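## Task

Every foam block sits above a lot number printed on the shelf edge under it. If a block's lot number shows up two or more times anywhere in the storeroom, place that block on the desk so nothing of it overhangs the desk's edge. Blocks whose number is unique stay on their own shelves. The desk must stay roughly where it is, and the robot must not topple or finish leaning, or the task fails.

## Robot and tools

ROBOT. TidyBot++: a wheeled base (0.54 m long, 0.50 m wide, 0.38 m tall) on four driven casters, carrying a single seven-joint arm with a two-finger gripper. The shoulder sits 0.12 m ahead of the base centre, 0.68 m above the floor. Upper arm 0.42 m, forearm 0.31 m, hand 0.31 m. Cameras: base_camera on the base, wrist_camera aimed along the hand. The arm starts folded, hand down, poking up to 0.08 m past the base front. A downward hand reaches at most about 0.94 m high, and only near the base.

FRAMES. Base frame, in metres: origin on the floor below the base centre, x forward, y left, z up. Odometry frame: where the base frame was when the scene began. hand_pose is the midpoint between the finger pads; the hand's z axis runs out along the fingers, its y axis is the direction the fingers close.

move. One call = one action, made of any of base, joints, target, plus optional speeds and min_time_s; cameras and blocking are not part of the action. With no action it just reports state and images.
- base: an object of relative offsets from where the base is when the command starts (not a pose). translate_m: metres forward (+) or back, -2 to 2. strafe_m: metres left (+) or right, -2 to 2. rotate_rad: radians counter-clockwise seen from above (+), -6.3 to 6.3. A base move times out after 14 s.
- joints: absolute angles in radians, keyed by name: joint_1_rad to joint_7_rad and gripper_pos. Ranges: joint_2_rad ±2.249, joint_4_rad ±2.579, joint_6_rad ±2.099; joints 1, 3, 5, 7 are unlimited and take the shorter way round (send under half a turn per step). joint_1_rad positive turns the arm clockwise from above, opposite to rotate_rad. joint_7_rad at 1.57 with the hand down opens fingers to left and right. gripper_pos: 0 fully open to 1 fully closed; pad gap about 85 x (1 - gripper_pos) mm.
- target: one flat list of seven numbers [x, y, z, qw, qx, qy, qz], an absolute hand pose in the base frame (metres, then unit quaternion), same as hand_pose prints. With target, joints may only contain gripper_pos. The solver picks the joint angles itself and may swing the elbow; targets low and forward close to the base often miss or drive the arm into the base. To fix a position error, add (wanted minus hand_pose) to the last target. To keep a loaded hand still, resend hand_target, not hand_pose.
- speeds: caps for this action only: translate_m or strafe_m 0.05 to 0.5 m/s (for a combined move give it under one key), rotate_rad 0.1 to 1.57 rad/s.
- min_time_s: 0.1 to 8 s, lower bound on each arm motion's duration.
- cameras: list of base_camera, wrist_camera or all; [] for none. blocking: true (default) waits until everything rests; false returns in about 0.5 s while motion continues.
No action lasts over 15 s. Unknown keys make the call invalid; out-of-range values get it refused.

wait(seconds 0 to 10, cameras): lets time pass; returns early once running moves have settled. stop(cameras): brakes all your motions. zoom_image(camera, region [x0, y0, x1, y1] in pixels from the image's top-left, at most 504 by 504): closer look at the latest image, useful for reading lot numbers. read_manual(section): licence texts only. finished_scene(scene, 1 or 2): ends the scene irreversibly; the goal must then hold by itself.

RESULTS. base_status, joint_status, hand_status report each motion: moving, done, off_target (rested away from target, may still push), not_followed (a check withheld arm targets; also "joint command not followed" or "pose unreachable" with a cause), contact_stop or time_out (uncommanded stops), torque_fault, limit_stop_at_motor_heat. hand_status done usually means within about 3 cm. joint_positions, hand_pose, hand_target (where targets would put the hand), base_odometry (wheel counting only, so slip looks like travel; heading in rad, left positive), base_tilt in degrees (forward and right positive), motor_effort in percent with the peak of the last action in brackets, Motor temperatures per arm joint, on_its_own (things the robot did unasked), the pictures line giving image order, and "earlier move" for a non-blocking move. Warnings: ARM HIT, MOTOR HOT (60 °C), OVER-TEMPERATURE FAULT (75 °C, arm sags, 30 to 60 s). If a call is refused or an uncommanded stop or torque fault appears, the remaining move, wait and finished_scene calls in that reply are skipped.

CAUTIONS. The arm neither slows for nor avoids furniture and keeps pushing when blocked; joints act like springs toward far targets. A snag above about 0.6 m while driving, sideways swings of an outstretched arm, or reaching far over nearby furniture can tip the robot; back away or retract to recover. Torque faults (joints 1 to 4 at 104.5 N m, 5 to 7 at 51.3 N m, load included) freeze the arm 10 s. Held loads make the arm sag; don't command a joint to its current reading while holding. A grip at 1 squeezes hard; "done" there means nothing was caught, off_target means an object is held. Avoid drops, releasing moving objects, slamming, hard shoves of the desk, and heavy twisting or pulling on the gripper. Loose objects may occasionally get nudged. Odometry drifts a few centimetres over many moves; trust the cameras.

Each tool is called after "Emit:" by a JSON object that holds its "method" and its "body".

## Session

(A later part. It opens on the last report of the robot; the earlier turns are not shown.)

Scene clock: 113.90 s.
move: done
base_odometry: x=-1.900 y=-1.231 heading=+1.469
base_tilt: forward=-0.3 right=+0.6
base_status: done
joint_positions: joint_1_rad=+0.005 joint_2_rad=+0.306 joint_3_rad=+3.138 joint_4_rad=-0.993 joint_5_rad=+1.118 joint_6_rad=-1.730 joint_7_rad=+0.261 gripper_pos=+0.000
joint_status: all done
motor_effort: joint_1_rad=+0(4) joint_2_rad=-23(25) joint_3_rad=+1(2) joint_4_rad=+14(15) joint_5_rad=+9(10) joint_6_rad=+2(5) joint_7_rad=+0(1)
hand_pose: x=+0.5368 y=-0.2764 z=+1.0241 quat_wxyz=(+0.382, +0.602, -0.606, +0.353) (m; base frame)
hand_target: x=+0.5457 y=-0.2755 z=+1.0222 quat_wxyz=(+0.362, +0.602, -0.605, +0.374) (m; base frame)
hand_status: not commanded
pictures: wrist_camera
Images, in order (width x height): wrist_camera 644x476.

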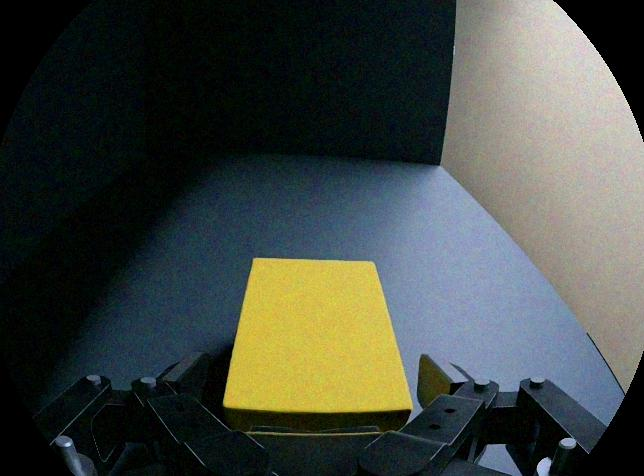

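Emit:
{"method": "move", "body": {"joints": {"gripper_pos": 0.55}, "cameras": ["wrist_camera"]}}

Scene clock: 114.93 s.
move: off_target
base_odometry: x=-1.900 y=-1.231 heading=+1.469
base_tilt: forward=-0.3 right=+0.6
base_status: not commanded
joint_positions: joint_1_rad=+0.005 joint_2_rad=+0.302 joint_3_rad=+3.138 joint_4_rad=-0.995 joint_5_rad=+1.118 joint_6_rad=-1.727 joint_7_rad=+0.258 gripper_pos=+0.391
joint_status: gripper_pos off_target (ended at +0.391, target +0.550)
motor_effort: joint_1_rad=+0(2) joint_2_rad=-23(24) joint_3_rad=+1(2) joint_4_rad=+14(15) joint_5_rad=+9(9) joint_6_rad=+2(3) joint_7_rad=+0(1)
hand_pose: x=+0.5360 y=-0.2765 z=+1.0255 quat_wxyz=(+0.380, +0.601, -0.607, +0.355) (m; base frame)
hand_target: x=+0.5457 y=-0.2755 z=+1.0222 quat_wxyz=(+0.362, +0.602, -0.605, +0.374) (m; base frame)
hand_status: not commanded
pictures: wrist_camera
Images, in order (width x height): wrist_camera 644x476.

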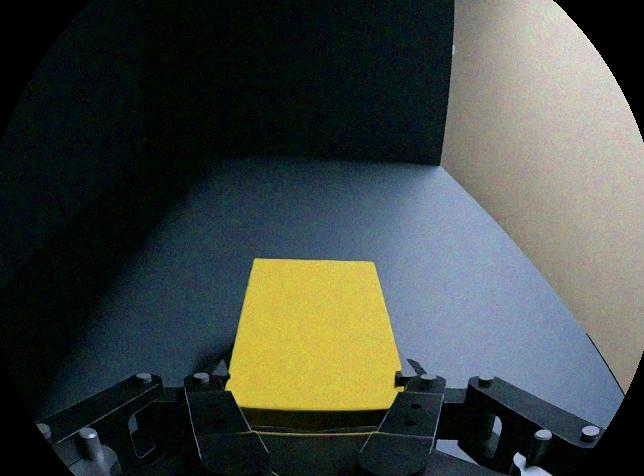

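Emit:
{"method": "move", "body": {"joints": {"joint_4_rad": -0.76, "gripper_pos": 0.6}, "blocking": false}}

Emit:
{"method": "move", "body": {"base": {"translate_m": -0.3}, "cameras": ["wrist_camera"]}}

Emit:
{"method": "move", "body": {"base": {"strafe_m": -1.8, "rotate_rad": -0.03}, "joints": {"joint_1_rad": 0.0, "joint_2_rad": -0.93, "joint_4_rad": -2.45, "joint_5_rad": 0.0, "joint_6_rad": -0.6, "joint_7_rad": 1.571}, "min_time_s": 2.5, "cameras": ["wrist_camera", "base_camera"]}}

Scene clock: 116.83 s.
move: moving
base_odometry: x=-1.900 y=-1.231 heading=+1.469
base_tilt: forward=-0.3 right=+0.6
base_status: not commanded
joint_positions: joint_1_rad=+0.005 joint_2_rad=+0.302 joint_3_rad=+3.138 joint_4_rad=-0.930 joint_5_rad=+1.118 joint_6_rad=-1.727 joint_7_rad=+0.258 gripper_pos=+0.391
joint_status: joint_4_rad moving; gripper_pos off_target (ended at +0.391, target +0.600)
motor_effort: joint_1_rad=+0(1) joint_2_rad=-24(25) joint_3_rad=+1(1) joint_4_rad=+15(15) joint_5_rad=+9(9) joint_6_rad=+2(3) joint_7_rad=+0(0)
hand_pose: x=+0.5392 y=-0.2765 z=+1.0446 quat_wxyz=(+0.360, +0.589, -0.619, +0.374) (m; base frame)
hand_target: x=+0.5514 y=-0.2755 z=+1.0637 quat_wxyz=(+0.320, +0.576, -0.628, +0.414) (m; base frame)
hand_status: not commanded
pictures: none

Scene clock: 118.77 s.
move: done
base_odometry: x=-1.931 y=-1.530 heading=+1.469
base_tilt: forward=-0.3 right=+0.6
base_status: done
joint_positions: joint_1_rad=+0.005 joint_2_rad=+0.284 joint_3_rad=+3.138 joint_4_rad=-0.784 joint_5_rad=+1.118 joint_6_rad=-1.724 joint_7_rad=+0.258 gripper_pos=+0.391
joint_status: all done
motor_effort: joint_1_rad=-1(1) joint_2_rad=-22(28) joint_3_rad=+1(2) joint_4_rad=+13(15) joint_5_rad=+8(9) joint_6_rad=+4(5) joint_7_rad=+0(1)
hand_pose: x=+0.5353 y=-0.2766 z=+1.0959 quat_wxyz=(+0.308, +0.557, -0.645, +0.423) (m; base frame)
hand_target: x=+0.5514 y=-0.2755 z=+1.1067 quat_wxyz=(+0.277, +0.546, -0.648, +0.452) (m; base frame)
hand_status: not commanded
pictures: wrist_camera
Images, in order (width x height): wrist_camera 644x476.

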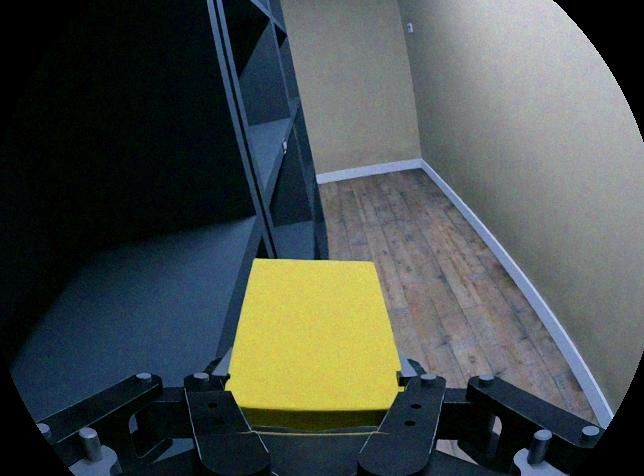

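Scene clock: 123.73 s.
move: done
base_odometry: x=-0.140 y=-1.714 heading=+1.438
base_tilt: forward=-0.4 right=+0.6
base_status: done
joint_positions: joint_1_rad=-0.002 joint_2_rad=-0.908 joint_3_rad=+3.138 joint_4_rad=-2.409 joint_5_rad=+0.068 joint_6_rad=-0.666 joint_7_rad=+1.528 gripper_pos=+0.391
joint_status: all done
motor_effort: joint_1_rad=+0(3) joint_2_rad=+6(23) joint_3_rad=+1(3) joint_4_rad=+19(20) joint_5_rad=+1(9) joint_6_rad=+8(9) joint_7_rad=+0(1)
hand_pose: x=+0.3586 y=-0.0105 z=+0.7881 quat_wxyz=(+0.021, +0.883, -0.003, +0.468) (m; base frame)
hand_target: x=+0.3612 y=+0.0013 z=+0.7868 quat_wxyz=(+0.000, +0.872, +0.000, +0.489) (m; base frame)
hand_status: not commanded
pictures: base_camera, wrist_camera
Images, in order (width x height): base_camera 644x364, wrist_camera 644x476.

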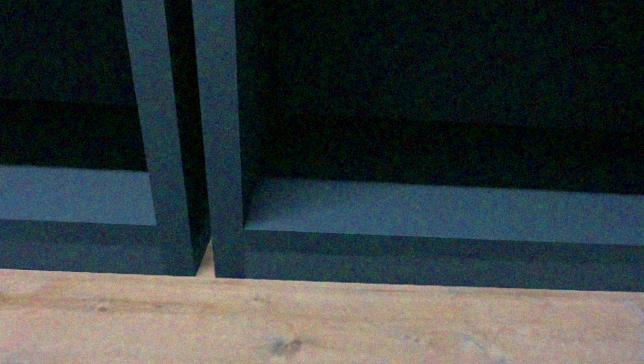

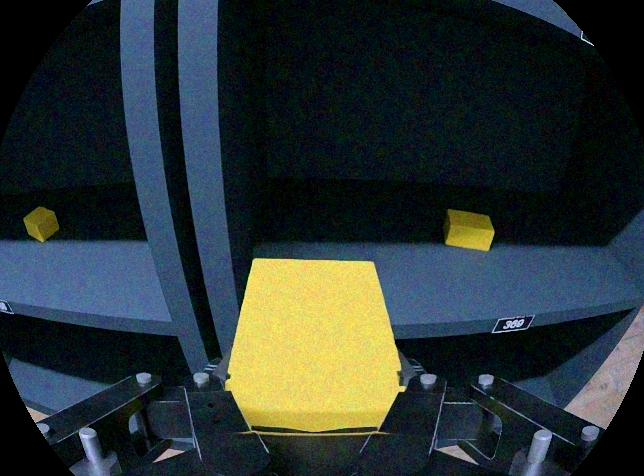

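Emit:
{"method": "zoom_image", "body": {"camera": "wrist_camera", "region": [465, 285, 565, 365]}}

Emit:
{"method": "move", "body": {"base": {"strafe_m": -0.35}, "joints": {"joint_6_rad": -0.35}, "cameras": ["wrist_camera"]}}

Scaled by 5.040.

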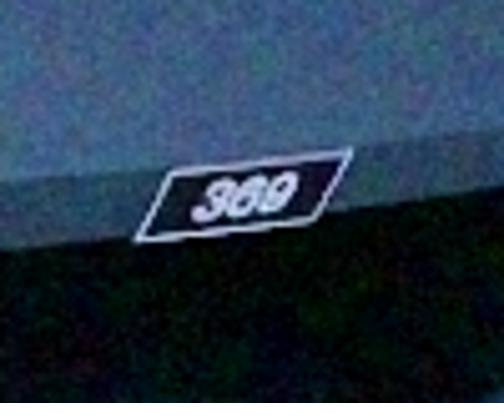

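Scene clock: 127.00 s.
move: done
base_odometry: x=+0.207 y=-1.760 heading=+1.438
base_tilt: forward=-0.4 right=+0.6
base_status: done
joint_positions: joint_1_rad=-0.002 joint_2_rad=-0.908 joint_3_rad=+3.139 joint_4_rad=-2.419 joint_5_rad=+0.066 joint_6_rad=-0.400 joint_7_rad=+1.528 gripper_pos=+0.391
joint_status: all done
motor_effort: joint_1_rad=-1(1) joint_2_rad=+6(7) joint_3_rad=+1(2) joint_4_rad=+19(21) joint_5_rad=+1(2) joint_6_rad=+9(10) joint_7_rad=+0(1)
hand_pose: x=+0.3945 y=-0.0053 z=+0.8557 quat_wxyz=(+0.016, +0.816, +0.002, +0.577) (m; base frame)
hand_target: x=+0.3931 y=+0.0013 z=+0.8575 quat_wxyz=(+0.000, +0.805, +0.000, +0.594) (m; base frame)
hand_status: not commanded
pictures: wrist_camera
Images, in order (width x height): wrist_camera 644x476.

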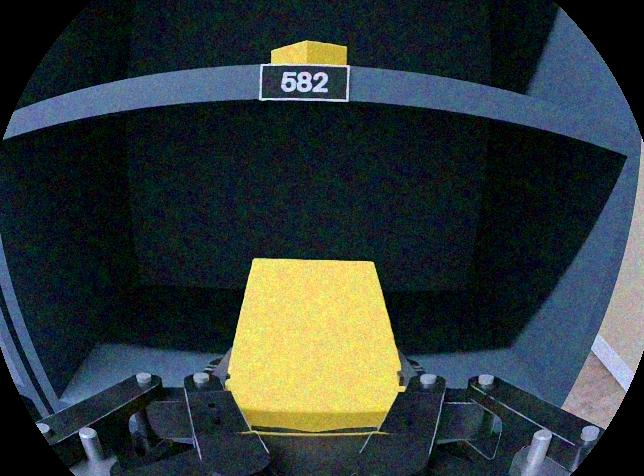

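Emit:
{"method": "move", "body": {"base": {"strafe_m": -0.93, "translate_m": 0.1}}}

Scene clock: 130.90 s.
move: done
base_odometry: x=+1.142 y=-1.784 heading=+1.437
base_tilt: forward=-0.3 right=+0.6
base_status: done
joint_positions: joint_1_rad=-0.002 joint_2_rad=-0.908 joint_3_rad=+3.139 joint_4_rad=-2.419 joint_5_rad=+0.066 joint_6_rad=-0.400 joint_7_rad=+1.528 gripper_pos=+0.391
joint_status: not commanded
motor_effort: joint_1_rad=+0(1) joint_2_rad=+6(7) joint_3_rad=+1(2) joint_4_rad=+19(20) joint_5_rad=+1(1) joint_6_rad=+9(10) joint_7_rad=+0(1)
hand_pose: x=+0.3945 y=-0.0053 z=+0.8557 quat_wxyz=(+0.015, +0.816, +0.002, +0.577) (m; base frame)
hand_target: x=+0.3931 y=+0.0013 z=+0.8575 quat_wxyz=(+0.000, +0.805, +0.000, +0.594) (m; base frame)
hand_status: not commanded
pictures: none

Emit:
{"method": "move", "body": {"base": {"translate_m": 1.35, "strafe_m": 0.02, "rotate_rad": 0.033}, "joints": {"joint_1_rad": 0.0, "joint_2_rad": -0.2, "joint_4_rad": -1.75, "joint_5_rad": 0.0, "joint_6_rad": -0.5, "joint_7_rad": 1.571}, "min_time_s": 2}}

Emit:
{"method": "move", "body": {"base": {"strafe_m": 1.07, "translate_m": 0.42}, "cameras": ["base_camera", "wrist_camera"]}}

Scene clock: 135.30 s.
move: done
base_odometry: x=+1.302 y=-0.444 heading=+1.470
base_tilt: forward=-0.3 right=+0.6
base_status: done
joint_positions: joint_1_rad=-0.002 joint_2_rad=-0.216 joint_3_rad=+3.139 joint_4_rad=-1.779 joint_5_rad=+0.066 joint_6_rad=-0.445 joint_7_rad=+1.528 gripper_pos=+0.391
joint_status: all done
motor_effort: joint_1_rad=+0(2) joint_2_rad=-12(14) joint_3_rad=+0(2) joint_4_rad=+20(21) joint_5_rad=+1(2) joint_6_rad=+9(10) joint_7_rad=+0(1)
hand_pose: x=+0.6252 y=-0.0050 z=+0.9636 quat_wxyz=(+0.015, +0.843, +0.001, +0.537) (m; base frame)
hand_target: x=+0.6259 y=+0.0013 z=+0.9572 quat_wxyz=(+0.000, +0.855, +0.000, +0.519) (m; base frame)
hand_status: not commanded
pictures: none

Scene clock: 138.73 s.
move: done
base_odometry: x=+0.280 y=+0.083 heading=+1.469
base_tilt: forward=-0.3 right=+0.6
base_status: done
joint_positions: joint_1_rad=-0.002 joint_2_rad=-0.216 joint_3_rad=+3.139 joint_4_rad=-1.778 joint_5_rad=+0.065 joint_6_rad=-0.447 joint_7_rad=+1.528 gripper_pos=+0.391
joint_status: not commanded
motor_effort: joint_1_rad=+0(2) joint_2_rad=-12(13) joint_3_rad=+0(2) joint_4_rad=+19(20) joint_5_rad=+1(1) joint_6_rad=+9(9) joint_7_rad=+0(1)
hand_pose: x=+0.6251 y=-0.0053 z=+0.9634 quat_wxyz=(+0.015, +0.844, +0.001, +0.537) (m; base frame)
hand_target: x=+0.6259 y=+0.0013 z=+0.9572 quat_wxyz=(+0.000, +0.855, +0.000, +0.519) (m; base frame)
hand_status: not commanded
pictures: base_camera, wrist_camera
Images, in order (width x height): base_camera 644x364, wrist_camera 644x476.

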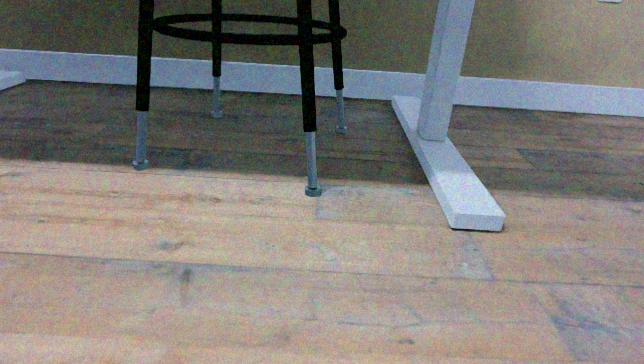

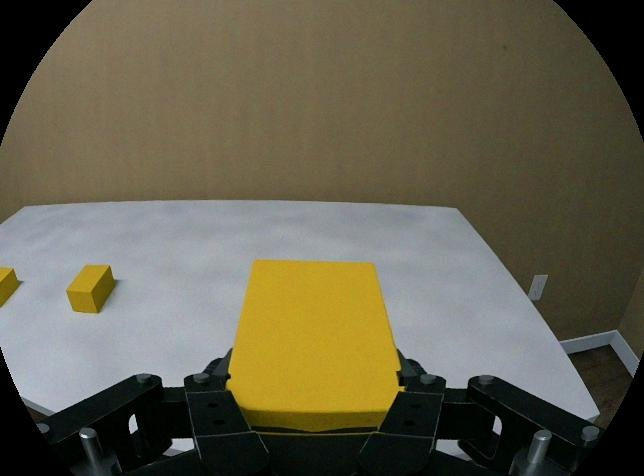

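Emit:
{"method": "move", "body": {"joints": {"joint_1_rad": 0.0, "joint_2_rad": 0.65, "joint_3_rad": 3.14, "joint_4_rad": -1.275, "joint_5_rad": 0.0, "joint_6_rad": -0.045, "joint_7_rad": 1.571}, "min_time_s": 1.8, "cameras": ["wrist_camera"]}}

Scene clock: 141.10 s.
move: done
base_odometry: x=+0.280 y=+0.083 heading=+1.469
base_tilt: forward=-0.3 right=+0.6
base_status: not commanded
joint_positions: joint_1_rad=-0.002 joint_2_rad=+0.605 joint_3_rad=+3.139 joint_4_rad=-1.306 joint_5_rad=+0.065 joint_6_rad=-0.113 joint_7_rad=+1.528 gripper_pos=+0.391
joint_status: all done
motor_effort: joint_1_rad=+0(2) joint_2_rad=-35(38) joint_3_rad=+0(1) joint_4_rad=+18(20) joint_5_rad=+1(2) joint_6_rad=+9(10) joint_7_rad=+0(1)
hand_pose: x=+0.9346 y=+0.0017 z=+0.7865 quat_wxyz=(+0.007, +0.848, +0.008, +0.530) (m; base frame)
hand_target: x=+0.9553 y=+0.0023 z=+0.7868 quat_wxyz=(-0.001, +0.833, +0.000, +0.553) (m; base frame)
hand_status: not commanded
pictures: wrist_camera
Images, in order (width x height): wrist_camera 644x476.

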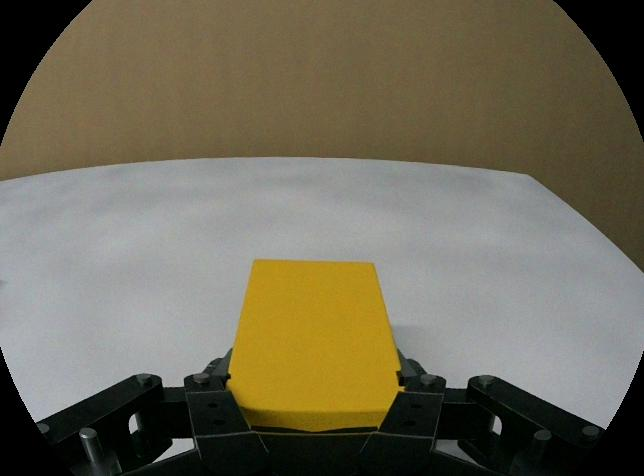

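Emit:
{"method": "move", "body": {"joints": {"joint_2_rad": 0.672}}}

Emit:
{"method": "move", "body": {"joints": {"joint_2_rad": 0.686}}}

Scene clock: 141.97 s.
move: done
base_odometry: x=+0.280 y=+0.083 heading=+1.469
base_tilt: forward=-0.3 right=+0.6
base_status: not commanded
joint_positions: joint_1_rad=-0.002 joint_2_rad=+0.622 joint_3_rad=+3.139 joint_4_rad=-1.303 joint_5_rad=+0.065 joint_6_rad=-0.110 joint_7_rad=+1.528 gripper_pos=+0.391
joint_status: all done
motor_effort: joint_1_rad=-1(1) joint_2_rad=-36(38) joint_3_rad=-1(1) joint_4_rad=+18(20) joint_5_rad=+1(1) joint_6_rad=+8(9) joint_7_rad=+0(1)
hand_pose: x=+0.9373 y=+0.0018 z=+0.7755 quat_wxyz=(+0.007, +0.851, +0.009, +0.526) (m; base frame)
hand_target: x=+0.9574 y=+0.0023 z=+0.7683 quat_wxyz=(-0.001, +0.839, +0.000, +0.544) (m; base frame)
hand_status: not commanded
pictures: none

Scene clock: 142.60 s.
move: done
base_odometry: x=+0.280 y=+0.083 heading=+1.469
base_tilt: forward=-0.3 right=+0.6
base_status: not commanded
joint_positions: joint_1_rad=-0.002 joint_2_rad=+0.634 joint_3_rad=+3.139 joint_4_rad=-1.302 joint_5_rad=+0.065 joint_6_rad=-0.110 joint_7_rad=+1.528 gripper_pos=+0.391
joint_status: all done
motor_effort: joint_1_rad=-1(1) joint_2_rad=-36(37) joint_3_rad=+0(0) joint_4_rad=+19(19) joint_5_rad=+1(1) joint_6_rad=+8(9) joint_7_rad=+0(1)
hand_pose: x=+0.9387 y=+0.0018 z=+0.7663 quat_wxyz=(+0.007, +0.853, +0.009, +0.521) (m; base frame)
hand_target: x=+0.9585 y=+0.0023 z=+0.7566 quat_wxyz=(-0.001, +0.843, +0.000, +0.538) (m; base frame)
hand_status: not commanded
pictures: none

Emit:
{"method": "move", "body": {"joints": {"joint_2_rad": 0.695}}}

Emit:
{"method": "move", "body": {"joints": {"joint_2_rad": 0.703}, "cameras": ["wrist_camera"]}}

Scene clock: 143.40 s.
move: done
base_odometry: x=+0.280 y=+0.083 heading=+1.469
base_tilt: forward=-0.3 right=+0.6
base_status: not commanded
joint_positions: joint_1_rad=-0.002 joint_2_rad=+0.641 joint_3_rad=+3.139 joint_4_rad=-1.302 joint_5_rad=+0.065 joint_6_rad=-0.109 joint_7_rad=+1.528 gripper_pos=+0.391
joint_status: all done
motor_effort: joint_1_rad=-1(1) joint_2_rad=-36(37) joint_3_rad=+0(0) joint_4_rad=+18(19) joint_5_rad=+1(1) joint_6_rad=+8(9) joint_7_rad=+0(0)
hand_pose: x=+0.9393 y=+0.0018 z=+0.7606 quat_wxyz=(+0.007, +0.855, +0.009, +0.518) (m; base frame)
hand_target: x=+0.9592 y=+0.0023 z=+0.7490 quat_wxyz=(-0.001, +0.845, +0.000, +0.534) (m; base frame)
hand_status: not commanded
pictures: none

Scene clock: 143.90 s.
move: done
base_odometry: x=+0.280 y=+0.083 heading=+1.469
base_tilt: forward=-0.3 right=+0.6
base_status: not commanded
joint_positions: joint_1_rad=-0.002 joint_2_rad=+0.645 joint_3_rad=+3.139 joint_4_rad=-1.301 joint_5_rad=+0.065 joint_6_rad=-0.106 joint_7_rad=+1.528 gripper_pos=+0.391
joint_status: all done
motor_effort: joint_1_rad=-1(1) joint_2_rad=-35(38) joint_3_rad=+0(1) joint_4_rad=+18(19) joint_5_rad=+1(1) joint_6_rad=+8(9) joint_7_rad=+0(1)
hand_pose: x=+0.9404 y=+0.0019 z=+0.7590 quat_wxyz=(+0.007, +0.855, +0.009, +0.518) (m; base frame)
hand_target: x=+0.9597 y=+0.0023 z=+0.7423 quat_wxyz=(-0.001, +0.848, +0.000, +0.531) (m; base frame)
hand_status: not commanded
pictures: wrist_camera
Images, in order (width x height): wrist_camera 644x476.

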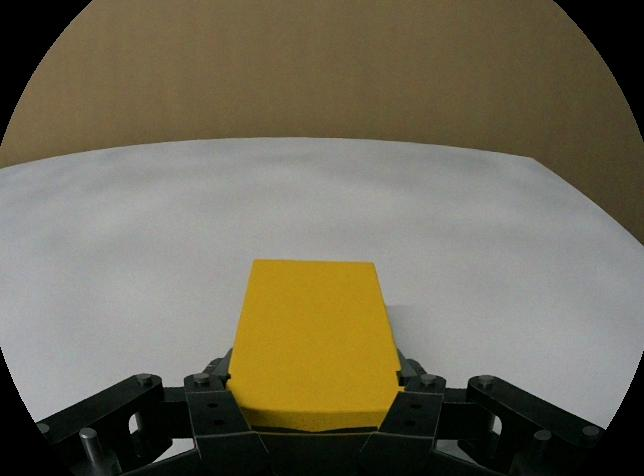

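Emit:
{"method": "move", "body": {"joints": {"joint_2_rad": 0.693, "gripper_pos": 0.0}}}

Emit:
{"method": "move", "body": {"joints": {"joint_2_rad": 0.42}, "min_time_s": 0.8, "cameras": ["wrist_camera"]}}

Scene clock: 144.97 s.
move: done
base_odometry: x=+0.280 y=+0.083 heading=+1.469
base_tilt: forward=-0.3 right=+0.6
base_status: not commanded
joint_positions: joint_1_rad=-0.002 joint_2_rad=+0.646 joint_3_rad=+3.139 joint_4_rad=-1.301 joint_5_rad=+0.065 joint_6_rad=-0.106 joint_7_rad=+1.528 gripper_pos=+0.000
joint_status: all done
motor_effort: joint_1_rad=+0(1) joint_2_rad=-36(37) joint_3_rad=+0(1) joint_4_rad=+19(19) joint_5_rad=+1(1) joint_6_rad=+8(8) joint_7_rad=+0(1)
hand_pose: x=+0.9406 y=+0.0019 z=+0.7580 quat_wxyz=(+0.007, +0.855, +0.009, +0.518) (m; base frame)
hand_target: x=+0.9590 y=+0.0023 z=+0.7507 quat_wxyz=(-0.001, +0.845, +0.000, +0.535) (m; base frame)
hand_status: not commanded
pictures: none

Scene clock: 146.33 s.
move: done
base_odometry: x=+0.280 y=+0.083 heading=+1.469
base_tilt: forward=-0.3 right=+0.6
base_status: not commanded
joint_positions: joint_1_rad=-0.002 joint_2_rad=+0.409 joint_3_rad=+3.139 joint_4_rad=-1.289 joint_5_rad=+0.065 joint_6_rad=-0.100 joint_7_rad=+1.528 gripper_pos=+0.000
joint_status: all done
motor_effort: joint_1_rad=+0(1) joint_2_rad=-31(40) joint_3_rad=+0(1) joint_4_rad=+19(20) joint_5_rad=+1(1) joint_6_rad=+9(10) joint_7_rad=+0(1)
hand_pose: x=+0.9015 y=+0.0019 z=+0.9573 quat_wxyz=(+0.008, +0.783, +0.008, +0.622) (m; base frame)
hand_target: x=+0.9093 y=+0.0023 z=+0.9747 quat_wxyz=(-0.001, +0.764, +0.000, +0.645) (m; base frame)
hand_status: not commanded
pictures: wrist_camera
Images, in order (width x height): wrist_camera 644x476.

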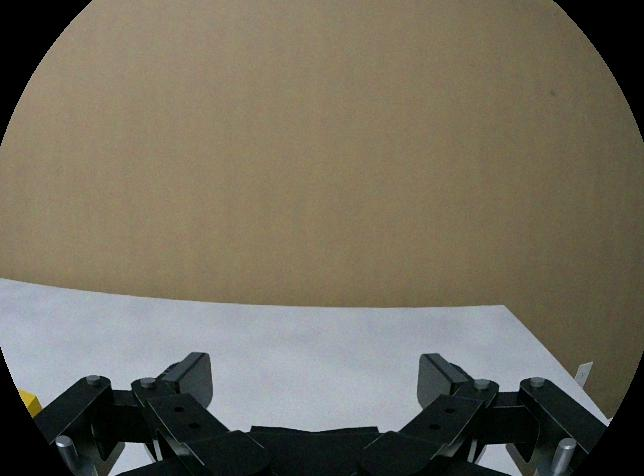

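Emit:
{"method": "move", "body": {"joints": {"joint_2_rad": -0.35, "joint_4_rad": -1.8, "joint_6_rad": -0.6}, "base": {"translate_m": -0.05}, "cameras": ["wrist_camera"]}}

Scene clock: 149.00 s.
move: done
base_odometry: x=+0.275 y=+0.033 heading=+1.469
base_tilt: forward=-0.4 right=+0.6
base_status: done
joint_positions: joint_1_rad=-0.001 joint_2_rad=-0.338 joint_3_rad=+3.139 joint_4_rad=-1.757 joint_5_rad=+0.065 joint_6_rad=-0.540 joint_7_rad=+1.528 gripper_pos=+0.000
joint_status: all done
motor_effort: joint_1_rad=+0(1) joint_2_rad=-8(35) joint_3_rad=+0(1) joint_4_rad=+19(21) joint_5_rad=+1(1) joint_6_rad=+8(10) joint_7_rad=+0(1)
hand_pose: x=+0.5782 y=-0.0071 z=+1.0090 quat_wxyz=(+0.017, +0.830, -0.002, +0.558) (m; base frame)
hand_target: x=+0.5630 y=+0.0022 z=+0.9714 quat_wxyz=(+0.000, +0.855, +0.001, +0.519) (m; base frame)
hand_status: not commanded
pictures: wrist_camera
Images, in order (width x height): wrist_camera 644x476.

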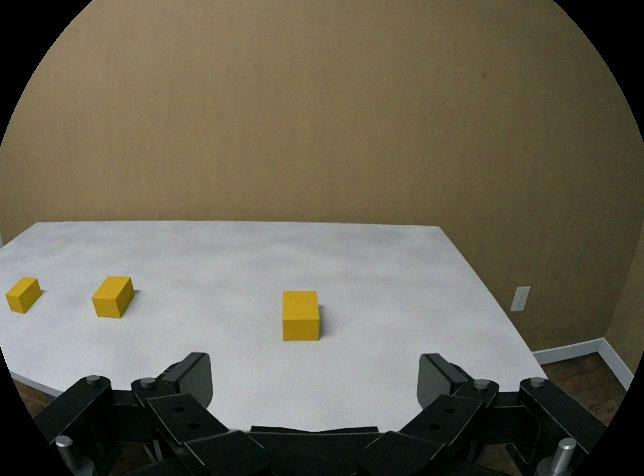

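Emit:
{"method": "move", "body": {"base": {"strafe_m": 0.8}, "joints": {"joint_1_rad": -1.57}, "cameras": ["wrist_camera"]}}

Scene clock: 152.20 s.
move: done
base_odometry: x=-0.521 y=+0.114 heading=+1.470
base_tilt: forward=-0.4 right=+0.6
base_status: done
joint_positions: joint_1_rad=-1.552 joint_2_rad=-0.340 joint_3_rad=+3.140 joint_4_rad=-1.757 joint_5_rad=+0.065 joint_6_rad=-0.545 joint_7_rad=+1.528 gripper_pos=+0.000
joint_status: all done
motor_effort: joint_1_rad=-1(2) joint_2_rad=-8(11) joint_3_rad=+0(2) joint_4_rad=+19(20) joint_5_rad=+1(1) joint_6_rad=+8(9) joint_7_rad=+0(1)
hand_pose: x=+0.1358 y=+0.4579 z=+1.0080 quat_wxyz=(-0.377, +0.595, +0.580, +0.409) (m; base frame)
hand_target: x=+0.1172 y=+0.4440 z=+0.9714 quat_wxyz=(-0.367, +0.604, +0.605, +0.367) (m; base frame)
hand_status: not commanded
pictures: wrist_camera
Images, in order (width x height): wrist_camera 644x476.

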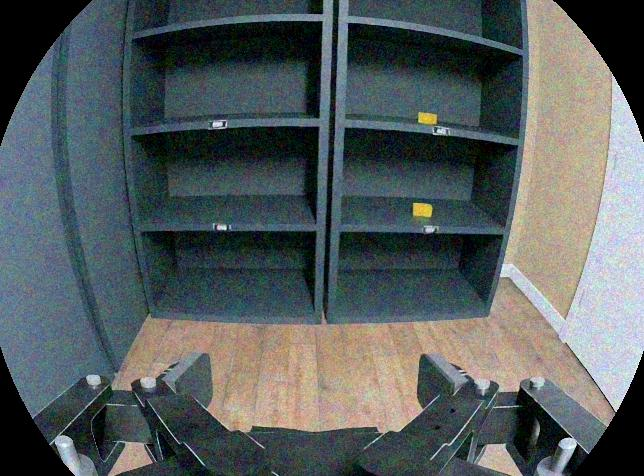

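Emit:
{"method": "zoom_image", "body": {"camera": "wrist_camera", "region": [400, 215, 460, 245]}}

Emit:
{"method": "zoom_image", "body": {"camera": "wrist_camera", "region": [410, 115, 470, 145]}}

Scaled by 8.400.

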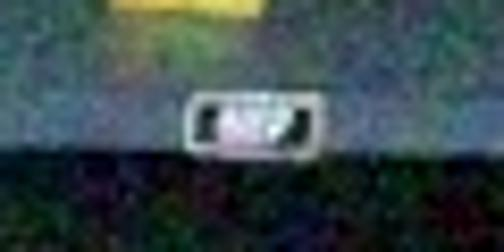

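Scaled by 8.400.

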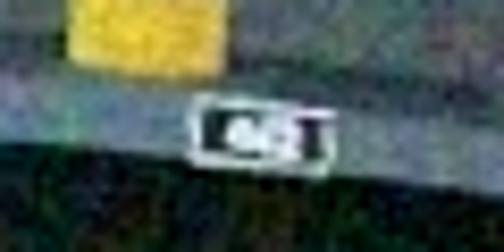

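Emit:
{"method": "move", "body": {"base": {"strafe_m": 0.75, "translate_m": 0.05}, "cameras": ["wrist_camera"]}}

Scene clock: 155.53 s.
move: done
base_odometry: x=-1.263 y=+0.239 heading=+1.471
base_tilt: forward=-0.4 right=+0.6
base_status: done
joint_positions: joint_1_rad=-1.552 joint_2_rad=-0.347 joint_3_rad=+3.140 joint_4_rad=-1.758 joint_5_rad=+0.065 joint_6_rad=-0.547 joint_7_rad=+1.528 gripper_pos=+0.000
joint_status: not commanded
motor_effort: joint_1_rad=+0(1) joint_2_rad=-8(10) joint_3_rad=+0(1) joint_4_rad=+19(20) joint_5_rad=+1(1) joint_6_rad=+9(9) joint_7_rad=+0(1)
hand_pose: x=+0.1357 y=+0.4553 z=+1.0102 quat_wxyz=(-0.379, +0.594, +0.579, +0.410) (m; base frame)
hand_target: x=+0.1172 y=+0.4440 z=+0.9714 quat_wxyz=(-0.367, +0.604, +0.605, +0.367) (m; base frame)
hand_status: not commanded
pictures: wrist_camera
Images, in order (width x height): wrist_camera 644x476.

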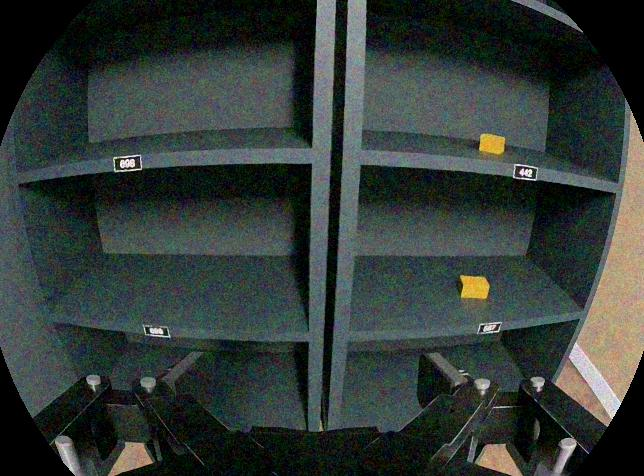

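Emit:
{"method": "zoom_image", "body": {"camera": "wrist_camera", "region": [460, 310, 520, 345]}}

Emit:
{"method": "zoom_image", "body": {"camera": "wrist_camera", "region": [125, 315, 185, 350]}}

Emit:
{"method": "zoom_image", "body": {"camera": "wrist_camera", "region": [95, 145, 160, 185]}}

Scaled by 8.400.

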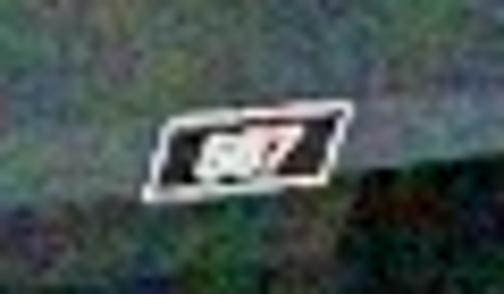

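Scaled by 8.400.

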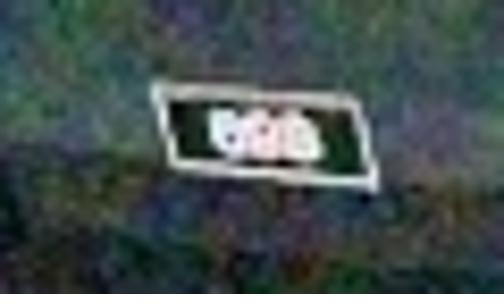

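Scaled by 7.754.

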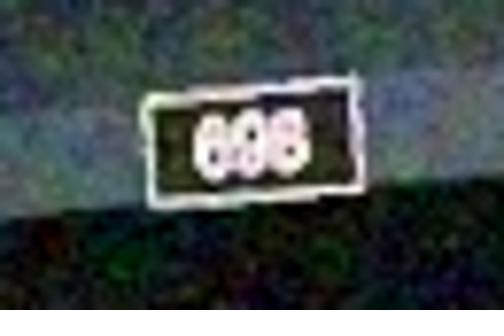

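Emit:
{"method": "move", "body": {"base": {"strafe_m": 0.2, "translate_m": -0.22}, "cameras": ["wrist_camera"]}}

Scene clock: 157.90 s.
move: done
base_odometry: x=-1.484 y=+0.040 heading=+1.470
base_tilt: forward=-0.4 right=+0.6
base_status: done
joint_positions: joint_1_rad=-1.556 joint_2_rad=-0.347 joint_3_rad=+3.139 joint_4_rad=-1.759 joint_5_rad=+0.064 joint_6_rad=-0.548 joint_7_rad=+1.528 gripper_pos=+0.000
joint_status: not commanded
motor_effort: joint_1_rad=+0(2) joint_2_rad=-8(12) joint_3_rad=+0(3) joint_4_rad=+19(20) joint_5_rad=+1(2) joint_6_rad=+9(9) joint_7_rad=+0(1)
hand_pose: x=+0.1331 y=+0.4551 z=+1.0098 quat_wxyz=(-0.380, +0.593, +0.580, +0.409) (m; base frame)
hand_target: x=+0.1172 y=+0.4440 z=+0.9714 quat_wxyz=(-0.367, +0.604, +0.605, +0.367) (m; base frame)
hand_status: not commanded
pictures: wrist_camera
Images, in order (width x height): wrist_camera 644x476.

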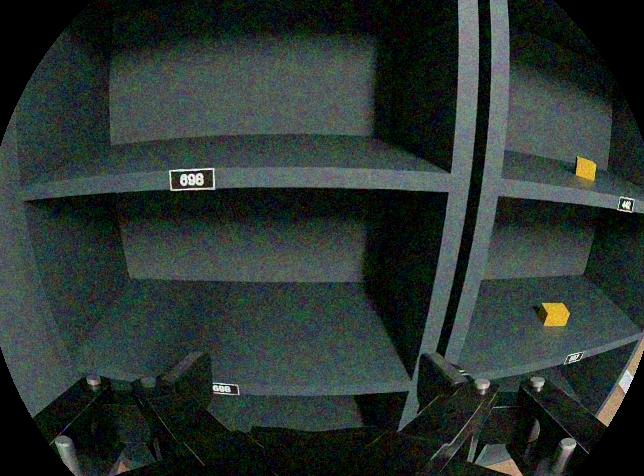

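Emit:
{"method": "zoom_image", "body": {"camera": "wrist_camera", "region": [200, 375, 250, 405]}}

Emit:
{"method": "zoom_image", "body": {"camera": "wrist_camera", "region": [160, 160, 225, 200]}}

Emit:
{"method": "zoom_image", "body": {"camera": "wrist_camera", "region": [550, 340, 600, 375]}}

Scaled by 10.080.

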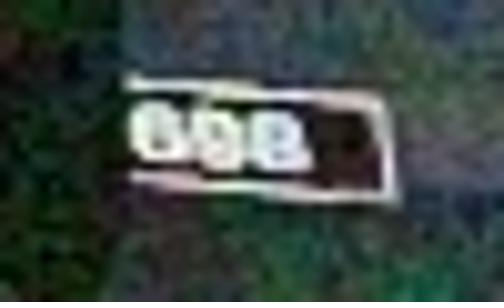

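Scaled by 7.754.

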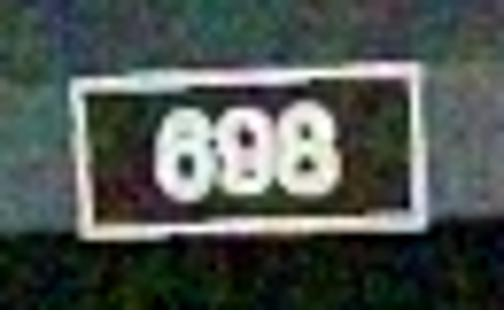

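Scaled by 10.080.

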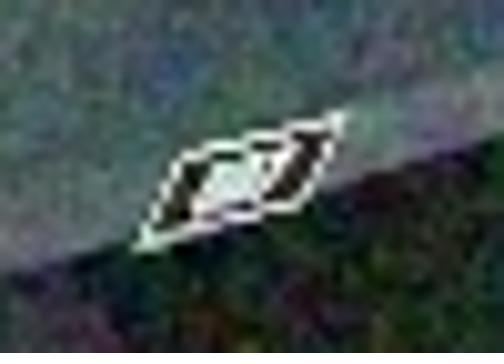

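Emit:
{"method": "finished_scene", "body": {"scene": 2}}

The scene is finished: the task was done.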